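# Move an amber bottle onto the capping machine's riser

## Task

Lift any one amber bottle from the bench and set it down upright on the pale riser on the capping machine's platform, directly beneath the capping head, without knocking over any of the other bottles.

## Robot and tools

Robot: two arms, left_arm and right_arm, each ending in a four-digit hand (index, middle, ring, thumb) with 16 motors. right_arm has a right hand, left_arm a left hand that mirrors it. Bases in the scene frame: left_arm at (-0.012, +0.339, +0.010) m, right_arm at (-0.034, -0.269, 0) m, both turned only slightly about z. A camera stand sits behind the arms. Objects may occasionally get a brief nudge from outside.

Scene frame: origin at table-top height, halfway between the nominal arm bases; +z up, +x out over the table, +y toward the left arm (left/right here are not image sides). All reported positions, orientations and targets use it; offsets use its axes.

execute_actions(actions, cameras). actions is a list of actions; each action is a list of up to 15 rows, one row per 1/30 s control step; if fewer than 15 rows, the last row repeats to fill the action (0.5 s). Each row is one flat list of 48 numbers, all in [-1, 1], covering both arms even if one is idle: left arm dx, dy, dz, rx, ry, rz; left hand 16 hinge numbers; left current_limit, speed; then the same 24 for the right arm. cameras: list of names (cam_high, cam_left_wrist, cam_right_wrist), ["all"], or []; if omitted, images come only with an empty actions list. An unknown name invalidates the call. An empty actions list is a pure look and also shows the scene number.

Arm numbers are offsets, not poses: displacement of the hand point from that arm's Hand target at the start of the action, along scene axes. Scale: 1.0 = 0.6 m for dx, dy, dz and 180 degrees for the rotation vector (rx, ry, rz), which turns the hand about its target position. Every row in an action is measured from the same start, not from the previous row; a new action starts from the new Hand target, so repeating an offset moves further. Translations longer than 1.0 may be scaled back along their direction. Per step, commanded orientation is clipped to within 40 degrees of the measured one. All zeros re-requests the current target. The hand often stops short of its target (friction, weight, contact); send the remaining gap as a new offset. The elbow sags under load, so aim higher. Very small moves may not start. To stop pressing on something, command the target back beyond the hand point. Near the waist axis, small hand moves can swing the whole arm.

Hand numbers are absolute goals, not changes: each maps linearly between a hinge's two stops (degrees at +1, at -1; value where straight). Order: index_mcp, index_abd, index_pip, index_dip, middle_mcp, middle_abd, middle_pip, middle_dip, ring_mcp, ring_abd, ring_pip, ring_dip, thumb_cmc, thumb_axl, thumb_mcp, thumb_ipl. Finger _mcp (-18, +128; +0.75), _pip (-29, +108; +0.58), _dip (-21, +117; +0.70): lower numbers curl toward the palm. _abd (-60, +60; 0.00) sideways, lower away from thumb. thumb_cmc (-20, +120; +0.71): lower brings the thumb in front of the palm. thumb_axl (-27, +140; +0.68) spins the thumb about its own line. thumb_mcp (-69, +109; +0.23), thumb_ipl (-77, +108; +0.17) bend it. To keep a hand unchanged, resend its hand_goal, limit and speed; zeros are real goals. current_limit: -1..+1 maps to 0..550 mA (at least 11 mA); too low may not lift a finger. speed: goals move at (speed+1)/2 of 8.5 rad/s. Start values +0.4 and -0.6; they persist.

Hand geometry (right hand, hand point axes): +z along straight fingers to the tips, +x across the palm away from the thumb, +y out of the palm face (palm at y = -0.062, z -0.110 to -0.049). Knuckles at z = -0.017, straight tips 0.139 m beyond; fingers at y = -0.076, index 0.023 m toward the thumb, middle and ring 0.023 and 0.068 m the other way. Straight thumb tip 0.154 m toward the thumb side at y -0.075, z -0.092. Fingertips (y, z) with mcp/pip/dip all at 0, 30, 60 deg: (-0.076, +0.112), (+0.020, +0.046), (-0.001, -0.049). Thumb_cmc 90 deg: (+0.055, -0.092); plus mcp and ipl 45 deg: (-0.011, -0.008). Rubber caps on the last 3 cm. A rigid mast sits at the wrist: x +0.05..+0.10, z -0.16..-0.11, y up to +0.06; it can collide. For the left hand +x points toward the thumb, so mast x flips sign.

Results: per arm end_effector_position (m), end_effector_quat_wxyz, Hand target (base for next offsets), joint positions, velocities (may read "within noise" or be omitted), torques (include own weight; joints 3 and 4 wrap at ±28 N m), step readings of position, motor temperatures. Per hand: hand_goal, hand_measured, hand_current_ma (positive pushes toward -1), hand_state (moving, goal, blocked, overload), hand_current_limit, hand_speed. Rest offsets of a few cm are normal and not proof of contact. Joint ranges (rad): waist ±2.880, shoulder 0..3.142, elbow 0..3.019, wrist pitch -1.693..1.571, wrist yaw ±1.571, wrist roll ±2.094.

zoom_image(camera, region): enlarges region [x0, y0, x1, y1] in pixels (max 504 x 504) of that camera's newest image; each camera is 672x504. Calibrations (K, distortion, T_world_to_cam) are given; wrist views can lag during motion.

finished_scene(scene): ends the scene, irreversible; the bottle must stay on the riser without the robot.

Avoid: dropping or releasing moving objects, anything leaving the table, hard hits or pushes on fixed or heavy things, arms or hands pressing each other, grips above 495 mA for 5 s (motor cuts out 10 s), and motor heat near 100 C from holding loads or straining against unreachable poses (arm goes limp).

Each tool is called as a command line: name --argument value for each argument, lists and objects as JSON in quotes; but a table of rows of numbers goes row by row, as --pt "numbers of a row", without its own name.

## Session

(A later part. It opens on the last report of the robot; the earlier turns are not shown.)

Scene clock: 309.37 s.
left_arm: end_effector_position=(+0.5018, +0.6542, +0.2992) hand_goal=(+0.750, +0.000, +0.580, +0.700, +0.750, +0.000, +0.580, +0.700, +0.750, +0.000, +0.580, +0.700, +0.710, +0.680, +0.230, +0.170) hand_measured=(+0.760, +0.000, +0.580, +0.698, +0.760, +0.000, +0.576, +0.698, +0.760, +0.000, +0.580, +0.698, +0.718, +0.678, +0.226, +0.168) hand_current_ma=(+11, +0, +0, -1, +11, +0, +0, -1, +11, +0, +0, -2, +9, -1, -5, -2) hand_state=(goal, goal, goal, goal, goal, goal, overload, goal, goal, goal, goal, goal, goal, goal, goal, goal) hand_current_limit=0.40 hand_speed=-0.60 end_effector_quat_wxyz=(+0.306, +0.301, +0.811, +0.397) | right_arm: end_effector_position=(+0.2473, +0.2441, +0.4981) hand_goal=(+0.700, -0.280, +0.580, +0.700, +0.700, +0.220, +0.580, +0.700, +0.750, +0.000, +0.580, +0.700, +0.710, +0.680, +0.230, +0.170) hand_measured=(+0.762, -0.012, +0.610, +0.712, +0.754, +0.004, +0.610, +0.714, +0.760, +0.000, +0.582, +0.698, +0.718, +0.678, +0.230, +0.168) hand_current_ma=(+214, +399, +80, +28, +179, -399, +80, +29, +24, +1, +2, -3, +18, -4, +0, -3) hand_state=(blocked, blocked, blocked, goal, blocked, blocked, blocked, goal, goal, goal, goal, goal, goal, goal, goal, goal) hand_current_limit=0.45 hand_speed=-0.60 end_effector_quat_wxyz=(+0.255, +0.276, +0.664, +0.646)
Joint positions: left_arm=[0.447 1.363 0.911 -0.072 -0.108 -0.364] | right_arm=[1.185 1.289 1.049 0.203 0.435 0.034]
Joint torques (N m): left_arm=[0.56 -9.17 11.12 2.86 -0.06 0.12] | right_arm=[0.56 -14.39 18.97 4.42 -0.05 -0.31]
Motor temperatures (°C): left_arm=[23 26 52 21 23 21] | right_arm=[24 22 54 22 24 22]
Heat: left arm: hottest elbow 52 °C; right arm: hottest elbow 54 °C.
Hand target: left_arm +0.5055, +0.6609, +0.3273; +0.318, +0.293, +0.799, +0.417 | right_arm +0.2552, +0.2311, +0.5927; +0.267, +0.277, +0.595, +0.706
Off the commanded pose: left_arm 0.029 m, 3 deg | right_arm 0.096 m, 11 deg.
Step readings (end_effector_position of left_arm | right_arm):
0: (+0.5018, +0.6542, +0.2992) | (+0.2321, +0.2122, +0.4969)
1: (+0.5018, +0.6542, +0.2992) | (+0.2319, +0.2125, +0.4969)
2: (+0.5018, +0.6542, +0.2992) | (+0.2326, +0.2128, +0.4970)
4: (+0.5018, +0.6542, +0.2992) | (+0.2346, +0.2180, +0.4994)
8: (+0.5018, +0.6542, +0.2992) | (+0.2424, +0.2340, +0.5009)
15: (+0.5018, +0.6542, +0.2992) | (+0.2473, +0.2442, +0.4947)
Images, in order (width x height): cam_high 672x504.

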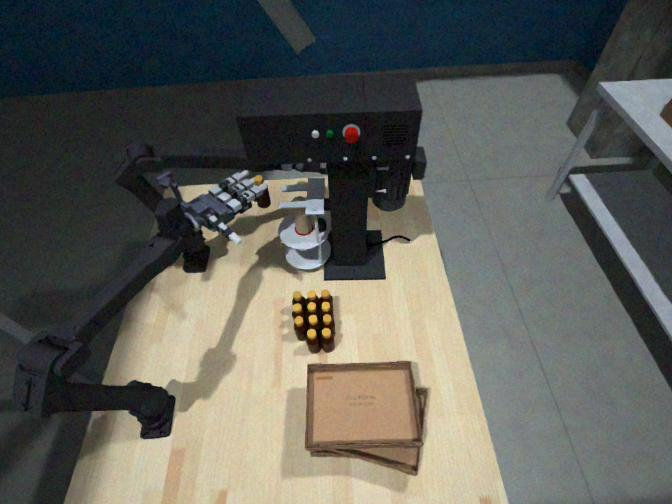

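execute_actions --actions '[[[0,0,0,0,0,0,0.75,0,0.58,0.7,0.75,0,0.58,0.7,0.75,0,0.58,0.7,0.71,0.68,0.23,0.17,0.4,-0.6,0.02,0.003,0.03,0.007,-0.007,0,0.7,-0.28,0.58,0.7,0.7,0.22,0.58,0.7,0.75,0,0.58,0.7,0.71,0.68,0.23,0.17,0.45,-0.6]],[[0,0,0,0,0,0,0.75,0,0.58,0.7,0.75,0,0.58,0.7,0.75,0,0.58,0.7,0.71,0.68,0.23,0.17,0.4,-0.6,0.07,0,0.01,0,0,0,0.7,-0.28,0.58,0.7,0.7,0.22,0.58,0.7,0.75,0,0.58,0.7,0.71,0.68,0.23,0.17,0.45,-0.6]]]' --cameras '["cam_high"]'

zoom_image --camera "cam_high" --region '[230, 140, 350, 260]'

Scene clock: 330.33 s.
left_arm: end_effector_position=(+0.5018, +0.6542, +0.2992) hand_goal=(+0.750, +0.000, +0.580, +0.700, +0.750, +0.000, +0.580, +0.700, +0.750, +0.000, +0.580, +0.700, +0.710, +0.680, +0.230, +0.170) hand_measured=(+0.760, +0.000, +0.580, +0.698, +0.760, +0.000, +0.576, +0.698, +0.760, +0.000, +0.580, +0.698, +0.718, +0.678, +0.226, +0.168) hand_current_ma=(+11, +0, +0, -1, +11, +0, +0, -1, +11, +0, +0, -2, +9, -1, -5, -2) hand_state=(goal, goal, goal, goal, goal, goal, overload, goal, goal, goal, goal, goal, goal, goal, goal, goal) hand_current_limit=0.40 hand_speed=-0.60 end_effector_quat_wxyz=(+0.306, +0.301, +0.811, +0.397) | right_arm: end_effector_position=(+0.3089, +0.2431, +0.5268) hand_goal=(+0.700, -0.280, +0.580, +0.700, +0.700, +0.220, +0.580, +0.700, +0.750, +0.000, +0.580, +0.700, +0.710, +0.680, +0.230, +0.170) hand_measured=(+0.756, -0.012, +0.606, +0.712, +0.750, +0.004, +0.608, +0.712, +0.760, +0.000, +0.582, +0.698, +0.718, +0.678, +0.230, +0.168) hand_current_ma=(+186, +399, +65, +25, +160, -399, +73, +27, +24, +1, +2, -3, +18, -4, +0, -3) hand_state=(blocked, blocked, blocked, goal, blocked, blocked, blocked, goal, goal, goal, goal, goal, goal, goal, goal, goal) hand_current_limit=0.45 hand_speed=-0.60 end_effector_quat_wxyz=(+0.260, +0.279, +0.645, +0.662)
Joint positions: left_arm=[0.447 1.363 0.911 -0.072 -0.108 -0.364] | right_arm=[1.059 1.353 1.155 0.212 0.322 0.031]
Joint torques (N m): left_arm=[0.56 -9.17 11.11 2.86 -0.06 0.13] | right_arm=[1.32 -15.33 19.26 3.63 -0.07 -0.19]
Motor temperatures (°C): left_arm=[23 26 52 21 23 21] | right_arm=[24 23 59 22 24 22]
Heat: left arm: hottest elbow 52 °C; right arm: hottest elbow 59 °C.
Hand target: left_arm +0.5055, +0.6609, +0.3273; +0.318, +0.293, +0.799, +0.417 | right_arm +0.3092, +0.2329, +0.6167; +0.270, +0.272, +0.584, +0.716
Off the commanded pose: left_arm 0.029 m, 3 deg | right_arm 0.090 m, 9 deg.
Step readings (end_effector_position of left_arm | right_arm):
0: (+0.5018, +0.6542, +0.2992) | (+0.2473, +0.2441, +0.4981)
1: (+0.5018, +0.6542, +0.2992) | (+0.2471, +0.2443, +0.4981)
2: (+0.5018, +0.6542, +0.2992) | (+0.2477, +0.2441, +0.4990)
4: (+0.5018, +0.6542, +0.2992) | (+0.2489, +0.2450, +0.5012)
8: (+0.5018, +0.6542, +0.2992) | (+0.2556, +0.2436, +0.5098)
15: (+0.5018, +0.6542, +0.2992) | (+0.2667, +0.2382, +0.5234)
16: (+0.5018, +0.6542, +0.2992) | (+0.2682, +0.2377, +0.5243)
17: (+0.5018, +0.6542, +0.2992) | (+0.2690, +0.2386, +0.5244)
19: (+0.5018, +0.6542, +0.2992) | (+0.2730, +0.2433, +0.5248)
23: (+0.5018, +0.6542, +0.2992) | (+0.2901, +0.2464, +0.5255)
30: (+0.5018, +0.6542, +0.2992) | (+0.3142, +0.2385, +0.5249)
Images, in order (width x height): cam_high 672x504.

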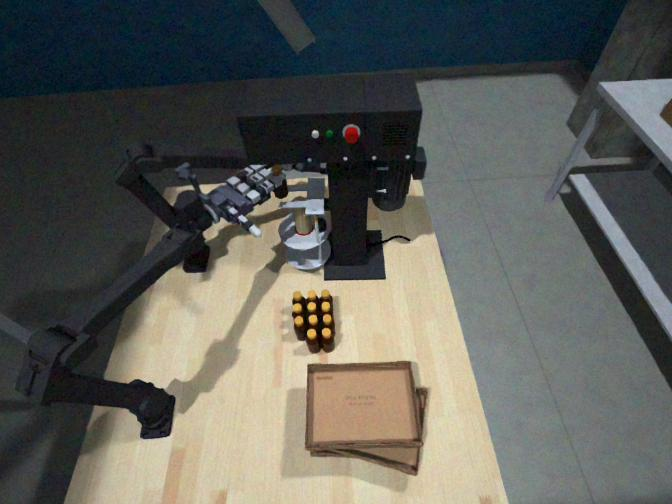

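Scaled by 4.200 from the camera's 672x504 image, which has a finer 960x720 frame.

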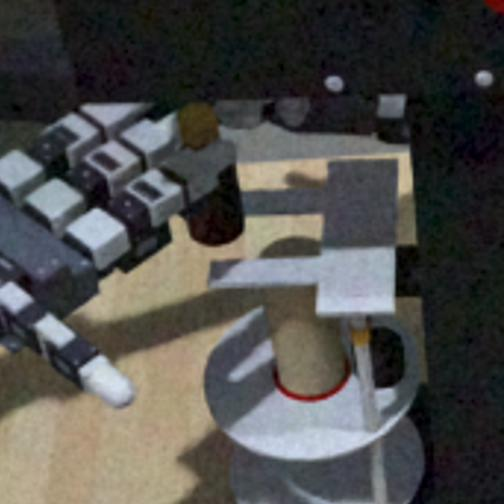

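execute_actions --actions '[[[0,0,0,0,0,0,0.75,0,0.58,0.7,0.75,0,0.58,0.7,0.75,0,0.58,0.7,0.71,0.68,0.23,0.17,0.4,-0.6,-0.02,-0.008,-0.02,0,0,0,0.7,-0.28,0.58,0.7,0.7,0.22,0.58,0.7,0.75,0,0.58,0.7,0.71,0.68,0.23,0.17,0.45,-0.6]],[[0,0,0,0,0,0,0.75,0,0.58,0.7,0.75,0,0.58,0.7,0.75,0,0.58,0.7,0.71,0.68,0.23,0.17,0.4,-0.6,0,0,-0.03,0,0,0,0.7,-0.28,0.58,0.7,0.7,0.22,0.58,0.7,0.75,0,0.58,0.7,0.71,0.68,0.23,0.17,0.45,-0.6]]]' --cameras '["cam_high"]'

zoom_image --camera "cam_high" --region '[250, 150, 330, 230]'

Scene clock: 345.87 s.
left_arm: end_effector_position=(+0.5018, +0.6542, +0.2992) hand_goal=(+0.750, +0.000, +0.580, +0.700, +0.750, +0.000, +0.580, +0.700, +0.750, +0.000, +0.580, +0.700, +0.710, +0.680, +0.230, +0.170) hand_measured=(+0.760, +0.000, +0.580, +0.698, +0.760, +0.000, +0.576, +0.698, +0.760, +0.000, +0.580, +0.698, +0.718, +0.678, +0.226, +0.168) hand_current_ma=(+11, +0, +0, -1, +11, +0, +0, -1, +11, +0, +0, -2, +9, -1, -5, -2) hand_state=(goal, goal, goal, goal, goal, goal, overload, goal, goal, goal, goal, goal, goal, goal, goal, goal) hand_current_limit=0.40 hand_speed=-0.60 end_effector_quat_wxyz=(+0.306, +0.301, +0.811, +0.397) | right_arm: end_effector_position=(+0.3092, +0.2378, +0.5350) hand_goal=(+0.700, -0.280, +0.580, +0.700, +0.700, +0.220, +0.580, +0.700, +0.750, +0.000, +0.580, +0.700, +0.710, +0.680, +0.230, +0.170) hand_measured=(+0.756, -0.012, +0.606, +0.712, +0.750, +0.004, +0.608, +0.712, +0.760, +0.000, +0.582, +0.698, +0.718, +0.678, +0.230, +0.168) hand_current_ma=(+186, +399, +65, +25, +160, -399, +73, +27, +24, +1, +2, -3, +18, -4, +0, -3) hand_state=(blocked, blocked, blocked, goal, blocked, blocked, blocked, goal, goal, goal, goal, goal, goal, goal, goal, goal) hand_current_limit=0.45 hand_speed=-0.60 end_effector_quat_wxyz=(+0.267, +0.285, +0.627, +0.674)
Joint positions: left_arm=[0.447 1.363 0.911 -0.072 -0.108 -0.364] | right_arm=[1.061 1.356 1.155 0.257 0.345 0.031]
Joint torques (N m): left_arm=[0.5 -9.17 11.12 2.86 -0.06 0.12] | right_arm=[2.84 -15.33 13.93 4.53 0.05 -0.2]
Motor temperatures (°C): left_arm=[23 26 52 21 23 21] | right_arm=[24 23 61 22 24 22]
Heat: left arm: hottest elbow 52 °C; right arm: hottest elbow 61 °C.
Hand target: left_arm +0.5055, +0.6609, +0.3273; +0.318, +0.293, +0.799, +0.417 | right_arm +0.2972, +0.2281, +0.5867; +0.270, +0.272, +0.584, +0.716
Off the commanded pose: left_arm 0.029 m, 3 deg | right_arm 0.054 m, 7 deg.
Step readings (end_effector_position of left_arm | right_arm):
0: (+0.5018, +0.6542, +0.2992) | (+0.3089, +0.2431, +0.5268)
1: (+0.5018, +0.6542, +0.2992) | (+0.3089, +0.2431, +0.5268)
2: (+0.5018, +0.6542, +0.2992) | (+0.3089, +0.2431, +0.5268)
4: (+0.5018, +0.6542, +0.2992) | (+0.3086, +0.2429, +0.5268)
8: (+0.5018, +0.6542, +0.2992) | (+0.3092, +0.2421, +0.5268)
15: (+0.5018, +0.6542, +0.2992) | (+0.3094, +0.2418, +0.5268)
16: (+0.5018, +0.6542, +0.2992) | (+0.3094, +0.2418, +0.5268)
17: (+0.5018, +0.6542, +0.2992) | (+0.3092, +0.2416, +0.5275)
19: (+0.5018, +0.6542, +0.2992) | (+0.3088, +0.2406, +0.5303)
23: (+0.5018, +0.6542, +0.2992) | (+0.3081, +0.2383, +0.5355)
30: (+0.5018, +0.6542, +0.2992) | (+0.3086, +0.2366, +0.5368)
Images, in order (width x height): cam_high 672x504.

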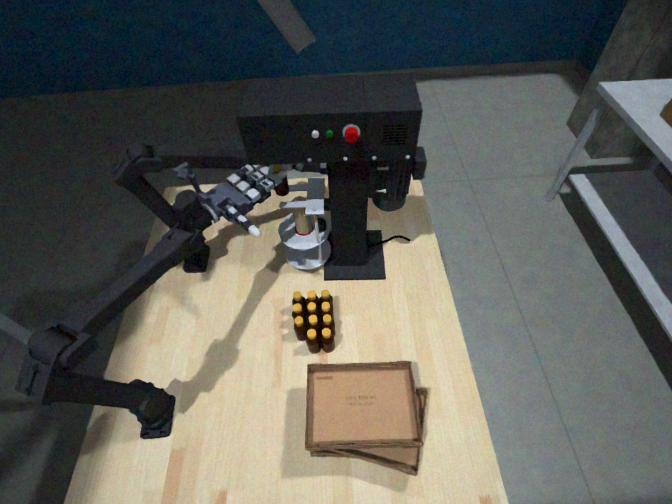

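Scaled by 6.300 from the camera's 672x504 image, which has a finer 960x720 frame.

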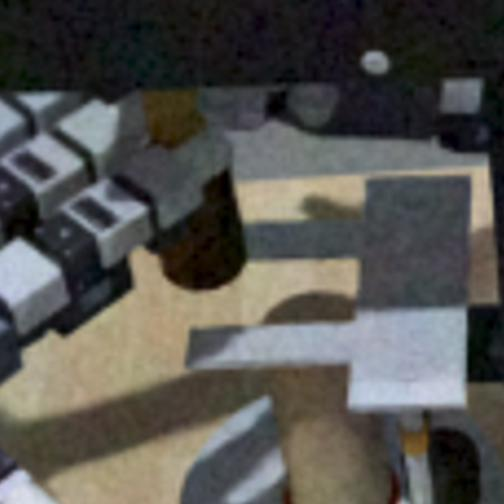

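execute_actions --actions '[[[0,0,0,0,0,0,0.75,0,0.58,0.7,0.75,0,0.58,0.7,0.75,0,0.58,0.7,0.71,0.68,0.23,0.17,0.4,-0.6,-0.01,-0.003,-0.03,-0.01,0.01,0,0.7,-0.28,0.58,0.7,0.7,0.22,0.58,0.7,0.75,0,0.58,0.7,0.71,0.68,0.23,0.17,0.45,-0.6]],[[0,0,0,0,0,0,0.75,0,0.58,0.7,0.75,0,0.58,0.7,0.75,0,0.58,0.7,0.71,0.68,0.23,0.17,0.4,-0.6,0,0,-0.03,0,0,0,0.7,-0.28,0.58,0.7,0.7,0.22,0.58,0.7,0.75,0,0.58,0.7,0.71,0.68,0.23,0.17,0.45,-0.6]]]' --cameras '["cam_high"]'

zoom_image --camera "cam_high" --region '[250, 150, 330, 230]'

Scene clock: 361.13 s.
left_arm: end_effector_position=(+0.5018, +0.6542, +0.2992) hand_goal=(+0.750, +0.000, +0.580, +0.700, +0.750, +0.000, +0.580, +0.700, +0.750, +0.000, +0.580, +0.700, +0.710, +0.680, +0.230, +0.170) hand_measured=(+0.760, +0.000, +0.580, +0.698, +0.760, +0.000, +0.576, +0.698, +0.760, +0.000, +0.580, +0.698, +0.718, +0.678, +0.226, +0.168) hand_current_ma=(+11, +0, +0, -1, +11, +0, +0, -1, +11, +0, +0, -2, +9, -1, -5, -2) hand_state=(goal, goal, goal, goal, goal, goal, overload, goal, goal, goal, goal, goal, goal, goal, goal, goal) hand_current_limit=0.40 hand_speed=-0.60 end_effector_quat_wxyz=(+0.306, +0.301, +0.811, +0.397) | right_arm: end_effector_position=(+0.3080, +0.2364, +0.5010) hand_goal=(+0.700, -0.280, +0.580, +0.700, +0.700, +0.220, +0.580, +0.700, +0.750, +0.000, +0.580, +0.700, +0.710, +0.680, +0.230, +0.170) hand_measured=(+0.756, -0.012, +0.606, +0.712, +0.750, +0.004, +0.608, +0.712, +0.760, +0.000, +0.582, +0.698, +0.718, +0.678, +0.230, +0.168) hand_current_ma=(+186, +399, +65, +25, +160, -399, +73, +27, +24, +1, +2, -3, +18, -4, +0, -3) hand_state=(blocked, blocked, blocked, goal, blocked, blocked, blocked, goal, goal, goal, goal, goal, goal, goal, goal, goal) hand_current_limit=0.45 hand_speed=-0.60 end_effector_quat_wxyz=(+0.267, +0.287, +0.642, +0.658)
Joint positions: left_arm=[0.447 1.363 0.911 -0.072 -0.108 -0.364] | right_arm=[1.062 1.356 1.09 0.277 0.348 0.031]
Joint torques (N m): left_arm=[0.56 -9.17 11.12 2.86 -0.06 0.12] | right_arm=[3.08 -16.21 12.79 4.53 0.1 -0.05]
Motor temperatures (°C): left_arm=[23 26 52 21 23 21] | right_arm=[24 23 58 22 24 22]
Heat: left arm: hottest elbow 52 °C; right arm: hottest elbow 58 °C.
Hand target: left_arm +0.5055, +0.6609, +0.3273; +0.318, +0.293, +0.799, +0.417 | right_arm +0.2912, +0.2263, +0.5507; +0.265, +0.279, +0.599, +0.702
Off the commanded pose: left_arm 0.029 m, 3 deg | right_arm 0.053 m, 7 deg.
Step readings (end_effector_position of left_arm | right_arm):
0: (+0.5018, +0.6542, +0.2992) | (+0.3092, +0.2378, +0.5350)
1: (+0.5018, +0.6542, +0.2992) | (+0.3092, +0.2378, +0.5350)
2: (+0.5018, +0.6542, +0.2992) | (+0.3094, +0.2375, +0.5350)
4: (+0.5018, +0.6542, +0.2992) | (+0.3098, +0.2369, +0.5350)
8: (+0.5018, +0.6542, +0.2992) | (+0.3097, +0.2367, +0.5285)
15: (+0.5018, +0.6542, +0.2992) | (+0.3100, +0.2366, +0.5212)
16: (+0.5018, +0.6542, +0.2992) | (+0.3100, +0.2366, +0.5212)
17: (+0.5018, +0.6542, +0.2992) | (+0.3097, +0.2360, +0.5221)
19: (+0.5018, +0.6542, +0.2992) | (+0.3095, +0.2357, +0.5185)
23: (+0.5018, +0.6542, +0.2992) | (+0.3095, +0.2357, +0.5053)
30: (+0.5018, +0.6542, +0.2992) | (+0.3090, +0.2362, +0.5000)
Images, in order (width x height): cam_high 672x504.

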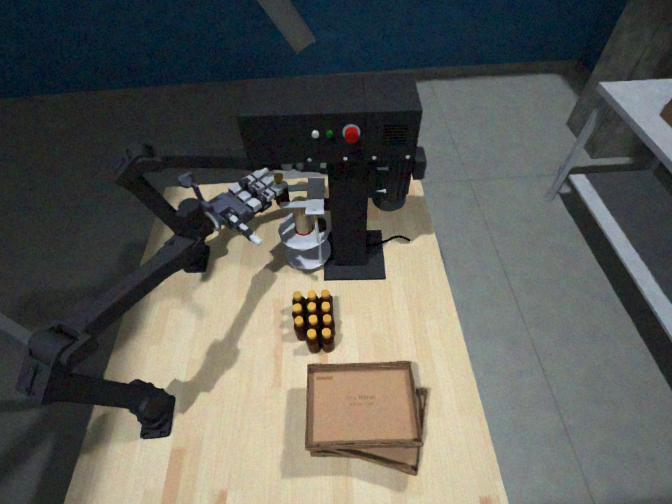

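Scaled by 6.300 from the camera's 672x504 image, which has a finer 960x720 frame.

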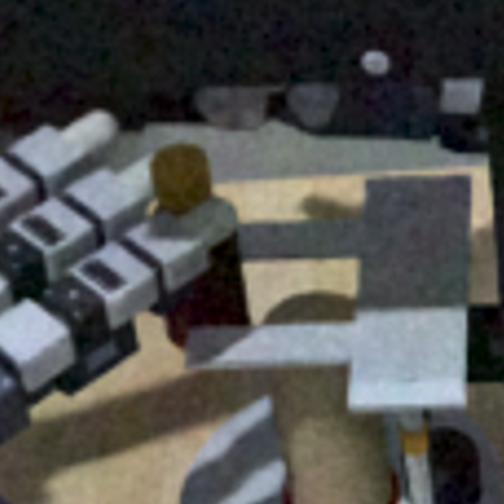

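execute_actions --actions '[[[0,0,0,0,0,0,0.75,0,0.58,0.7,0.75,0,0.58,0.7,0.75,0,0.58,0.7,0.71,0.68,0.23,0.17,0.4,-0.6,0.045,0.008,0.005,0,0,0,0.7,-0.28,0.58,0.7,0.7,0.22,0.58,0.7,0.75,0,0.58,0.7,0.71,0.68,0.23,0.17,0.45,-0.6]]]' --cameras '["cam_high"]'

zoom_image --camera "cam_high" --region '[250, 150, 330, 230]'

Scene clock: 376.60 s.
left_arm: end_effector_position=(+0.5018, +0.6542, +0.2992) hand_goal=(+0.750, +0.000, +0.580, +0.700, +0.750, +0.000, +0.580, +0.700, +0.750, +0.000, +0.580, +0.700, +0.710, +0.680, +0.230, +0.170) hand_measured=(+0.760, +0.000, +0.580, +0.698, +0.760, +0.000, +0.576, +0.698, +0.760, +0.000, +0.580, +0.698, +0.718, +0.678, +0.226, +0.168) hand_current_ma=(+11, +0, +0, -1, +11, +0, +0, -1, +11, +0, +0, -2, +9, -1, -5, -2) hand_state=(goal, goal, goal, goal, goal, goal, overload, goal, goal, goal, goal, goal, goal, goal, goal, goal) hand_current_limit=0.40 hand_speed=-0.60 end_effector_quat_wxyz=(+0.306, +0.301, +0.811, +0.397) | right_arm: end_effector_position=(+0.3174, +0.2450, +0.4847) hand_goal=(+0.700, -0.280, +0.580, +0.700, +0.700, +0.220, +0.580, +0.700, +0.750, +0.000, +0.580, +0.700, +0.710, +0.680, +0.230, +0.170) hand_measured=(+0.756, -0.012, +0.606, +0.712, +0.750, +0.004, +0.608, +0.712, +0.760, +0.000, +0.582, +0.698, +0.718, +0.678, +0.230, +0.168) hand_current_ma=(+186, +399, +67, +25, +160, -399, +73, +27, +24, +1, +2, -3, +18, -4, +0, -3) hand_state=(blocked, blocked, blocked, goal, blocked, blocked, blocked, goal, goal, goal, goal, goal, goal, goal, goal, goal) hand_current_limit=0.45 hand_speed=-0.60 end_effector_quat_wxyz=(+0.259, +0.280, +0.656, +0.652)
Joint positions: left_arm=[0.447 1.363 0.911 -0.072 -0.108 -0.364] | right_arm=[1.044 1.384 1.09 0.277 0.305 0.031]
Joint torques (N m): left_arm=[0.56 -9.11 11.12 2.88 -0.06 0.12] | right_arm=[0.56 -16.15 15.69 4.4 -0.06 0]
Motor temperatures (°C): left_arm=[23 26 52 21 23 21] | right_arm=[24 23 55 22 24 22]
Heat: left arm: hottest elbow 52 °C; right arm: hottest elbow 55 °C.
Hand target: left_arm +0.5055, +0.6609, +0.3273; +0.318, +0.293, +0.799, +0.417 | right_arm +0.3182, +0.2311, +0.5537; +0.265, +0.279, +0.599, +0.702
Off the commanded pose: left_arm 0.029 m, 3 deg | right_arm 0.070 m, 9 deg.
Step readings (end_effector_position of left_arm | right_arm):
0: (+0.5018, +0.6542, +0.2992) | (+0.3080, +0.2364, +0.5010)
1: (+0.5018, +0.6542, +0.2992) | (+0.3080, +0.2364, +0.5010)
2: (+0.5018, +0.6542, +0.2992) | (+0.3080, +0.2364, +0.5010)
4: (+0.5018, +0.6542, +0.2992) | (+0.3079, +0.2379, +0.5001)
8: (+0.5018, +0.6542, +0.2992) | (+0.3101, +0.2430, +0.4938)
15: (+0.5018, +0.6542, +0.2992) | (+0.3162, +0.2451, +0.4848)
Images, in order (width x height): cam_high 672x504.

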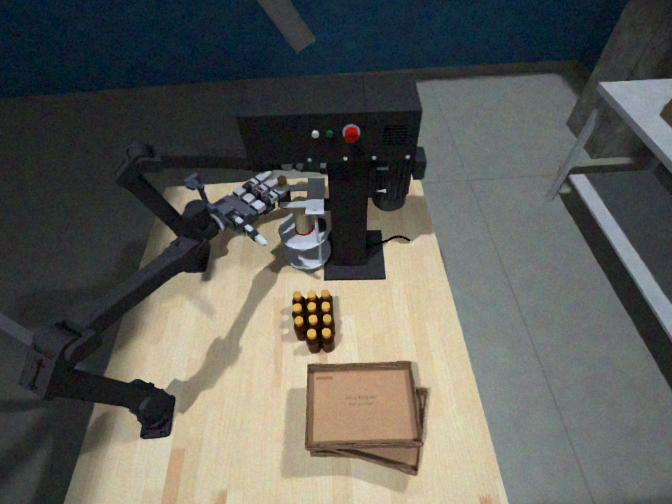

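Scaled by 6.300 from the camera's 672x504 image, which has a finer 960x720 frame.

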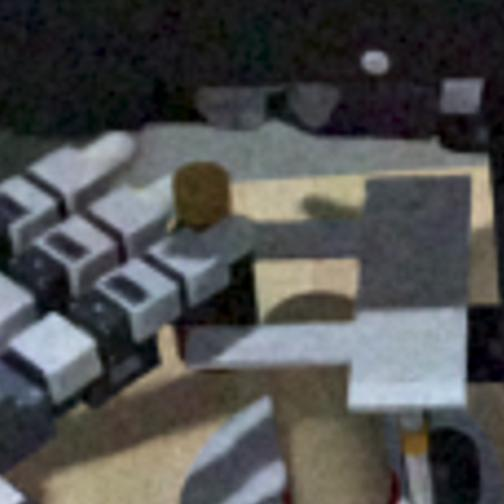

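execute_actions --actions '[[[0,0,0,0,0,0,0.75,0,0.58,0.7,0.75,0,0.58,0.7,0.75,0,0.58,0.7,0.71,0.68,0.23,0.17,0.4,-0.6,-0.01,0,0.06,0.005,-0.005,0,0.7,-0.28,0.58,0.7,0.7,0.22,0.58,0.7,0.75,0,0.58,0.7,0.71,0.68,0.23,0.17,0.45,-0.6]]]'

Scene clock: 384.27 s.
left_arm: end_effector_position=(+0.5018, +0.6542, +0.2992) hand_goal=(+0.750, +0.000, +0.580, +0.700, +0.750, +0.000, +0.580, +0.700, +0.750, +0.000, +0.580, +0.700, +0.710, +0.680, +0.230, +0.170) hand_measured=(+0.760, +0.000, +0.580, +0.698, +0.760, +0.000, +0.576, +0.698, +0.760, +0.000, +0.580, +0.698, +0.718, +0.678, +0.226, +0.168) hand_current_ma=(+11, +0, +0, -1, +11, +0, +0, -1, +11, +0, +0, -2, +9, -1, -5, -2) hand_state=(goal, goal, goal, goal, goal, goal, overload, goal, goal, goal, goal, goal, goal, goal, goal, goal) hand_current_limit=0.40 hand_speed=-0.60 end_effector_quat_wxyz=(+0.306, +0.301, +0.811, +0.397) | right_arm: end_effector_position=(+0.3174, +0.2449, +0.4884) hand_goal=(+0.700, -0.280, +0.580, +0.700, +0.700, +0.220, +0.580, +0.700, +0.750, +0.000, +0.580, +0.700, +0.710, +0.680, +0.230, +0.170) hand_measured=(+0.756, -0.012, +0.606, +0.712, +0.750, +0.004, +0.608, +0.712, +0.760, +0.000, +0.582, +0.698, +0.718, +0.678, +0.230, +0.168) hand_current_ma=(+186, +399, +67, +25, +160, -399, +73, +27, +24, +1, +2, -3, +18, -4, +0, -3) hand_state=(blocked, blocked, blocked, goal, blocked, blocked, blocked, goal, goal, goal, goal, goal, goal, goal, goal, goal) hand_current_limit=0.45 hand_speed=-0.60 end_effector_quat_wxyz=(+0.260, +0.281, +0.653, +0.653)
Joint positions: left_arm=[0.447 1.363 0.911 -0.072 -0.108 -0.364] | right_arm=[1.045 1.384 1.096 0.277 0.311 0.031]
Joint torques (N m): left_arm=[0.56 -9.11 11.12 2.86 -0.06 0.12] | right_arm=[1.49 -18.67 19.1 2.41 0.11 -0.09]
Heat: left arm: hottest elbow 52 °C; right arm: hottest elbow 54 °C.
Hand target: left_arm +0.5055, +0.6609, +0.3273; +0.318, +0.293, +0.799, +0.417 | right_arm +0.3122, +0.2311, +0.5897; +0.268, +0.276, +0.591, +0.709
Off the commanded pose: left_arm 0.029 m, 3 deg | right_arm 0.102 m, 10 deg.
Step readings (end_effector_position of left_arm | right_arm):
0: (+0.5018, +0.6542, +0.2992) | (+0.3174, +0.2450, +0.4847)
1: (+0.5018, +0.6542, +0.2992) | (+0.3174, +0.2450, +0.4847)
2: (+0.5018, +0.6542, +0.2992) | (+0.3174, +0.2450, +0.4847)
4: (+0.5018, +0.6542, +0.2992) | (+0.3176, +0.2448, +0.4847)
8: (+0.5018, +0.6542, +0.2992) | (+0.3171, +0.2449, +0.4847)
15: (+0.5018, +0.6542, +0.2992) | (+0.3173, +0.2448, +0.4866)

execute_actions --actions '[[[0,0,0,0,0,0,0.75,0,0.58,0.7,0.75,0,0.58,0.7,0.75,0,0.58,0.7,0.71,0.68,0.23,0.17,0.4,-0.6,0,0,0.035,0,0,0,0.7,-0.28,0.58,0.7,0.7,0.22,0.58,0.7,0.75,0,0.58,0.7,0.71,0.68,0.23,0.17,0.45,-0.6]]]' --cameras '["cam_high"]'

zoom_image --camera "cam_high" --region '[250, 150, 330, 230]'

Scene clock: 390.87 s.
left_arm: end_effector_position=(+0.5018, +0.6542, +0.2992) hand_goal=(+0.750, +0.000, +0.580, +0.700, +0.750, +0.000, +0.580, +0.700, +0.750, +0.000, +0.580, +0.700, +0.710, +0.680, +0.230, +0.170) hand_measured=(+0.760, +0.000, +0.580, +0.698, +0.760, +0.000, +0.576, +0.698, +0.760, +0.000, +0.580, +0.698, +0.718, +0.678, +0.226, +0.168) hand_current_ma=(+11, +0, +0, -1, +11, +0, +0, -1, +11, +0, +0, -2, +9, -1, -5, -2) hand_state=(goal, goal, goal, goal, goal, goal, overload, goal, goal, goal, goal, goal, goal, goal, goal, goal) hand_current_limit=0.40 hand_speed=-0.60 end_effector_quat_wxyz=(+0.306, +0.301, +0.811, +0.397) | right_arm: end_effector_position=(+0.3212, +0.2424, +0.5143) hand_goal=(+0.700, -0.280, +0.580, +0.700, +0.700, +0.220, +0.580, +0.700, +0.750, +0.000, +0.580, +0.700, +0.710, +0.680, +0.230, +0.170) hand_measured=(+0.756, -0.012, +0.606, +0.712, +0.750, +0.004, +0.608, +0.712, +0.760, +0.000, +0.582, +0.698, +0.718, +0.678, +0.230, +0.168) hand_current_ma=(+186, +399, +67, +25, +160, -399, +73, +27, +24, +1, +2, -3, +18, -4, +0, -3) hand_state=(blocked, blocked, blocked, goal, blocked, blocked, blocked, goal, goal, goal, goal, goal, goal, goal, goal, goal) hand_current_limit=0.45 hand_speed=-0.60 end_effector_quat_wxyz=(+0.266, +0.286, +0.647, +0.655)
Joint positions: left_arm=[0.447 1.363 0.911 -0.072 -0.108 -0.364] | right_arm=[1.041 1.372 1.149 0.221 0.322 0.031]
Joint torques (N m): left_arm=[0.56 -9.17 11.12 2.86 -0.06 0.12] | right_arm=[1.44 -17.9 19.1 2.4 0.09 -0.09]
Heat: left arm: hottest elbow 52 °C; right arm: hottest elbow 54 °C.
Hand target: left_arm +0.5055, +0.6609, +0.3273; +0.318, +0.293, +0.799, +0.417 | right_arm +0.3122, +0.2311, +0.6107; +0.268, +0.276, +0.591, +0.709
Off the commanded pose: left_arm 0.029 m, 3 deg | right_arm 0.097 m, 9 deg.
Step readings (end_effector_position of left_arm | right_arm):
0: (+0.5018, +0.6542, +0.2992) | (+0.3174, +0.2449, +0.4884)
1: (+0.5018, +0.6542, +0.2992) | (+0.3174, +0.2450, +0.4881)
2: (+0.5018, +0.6542, +0.2992) | (+0.3176, +0.2453, +0.4879)
4: (+0.5018, +0.6542, +0.2992) | (+0.3181, +0.2462, +0.4895)
8: (+0.5018, +0.6542, +0.2992) | (+0.3179, +0.2460, +0.4987)
15: (+0.5018, +0.6542, +0.2992) | (+0.3196, +0.2434, +0.5135)
Images, in order (width x height): cam_high 672x504.

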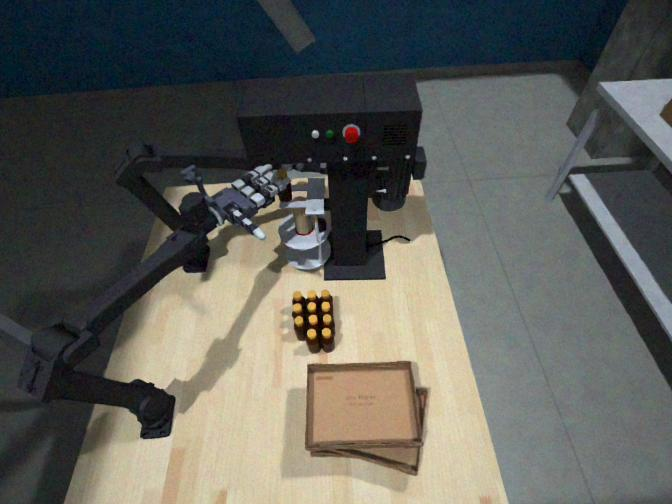

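Scaled by 6.300 from the camera's 672x504 image, which has a finer 960x720 frame.

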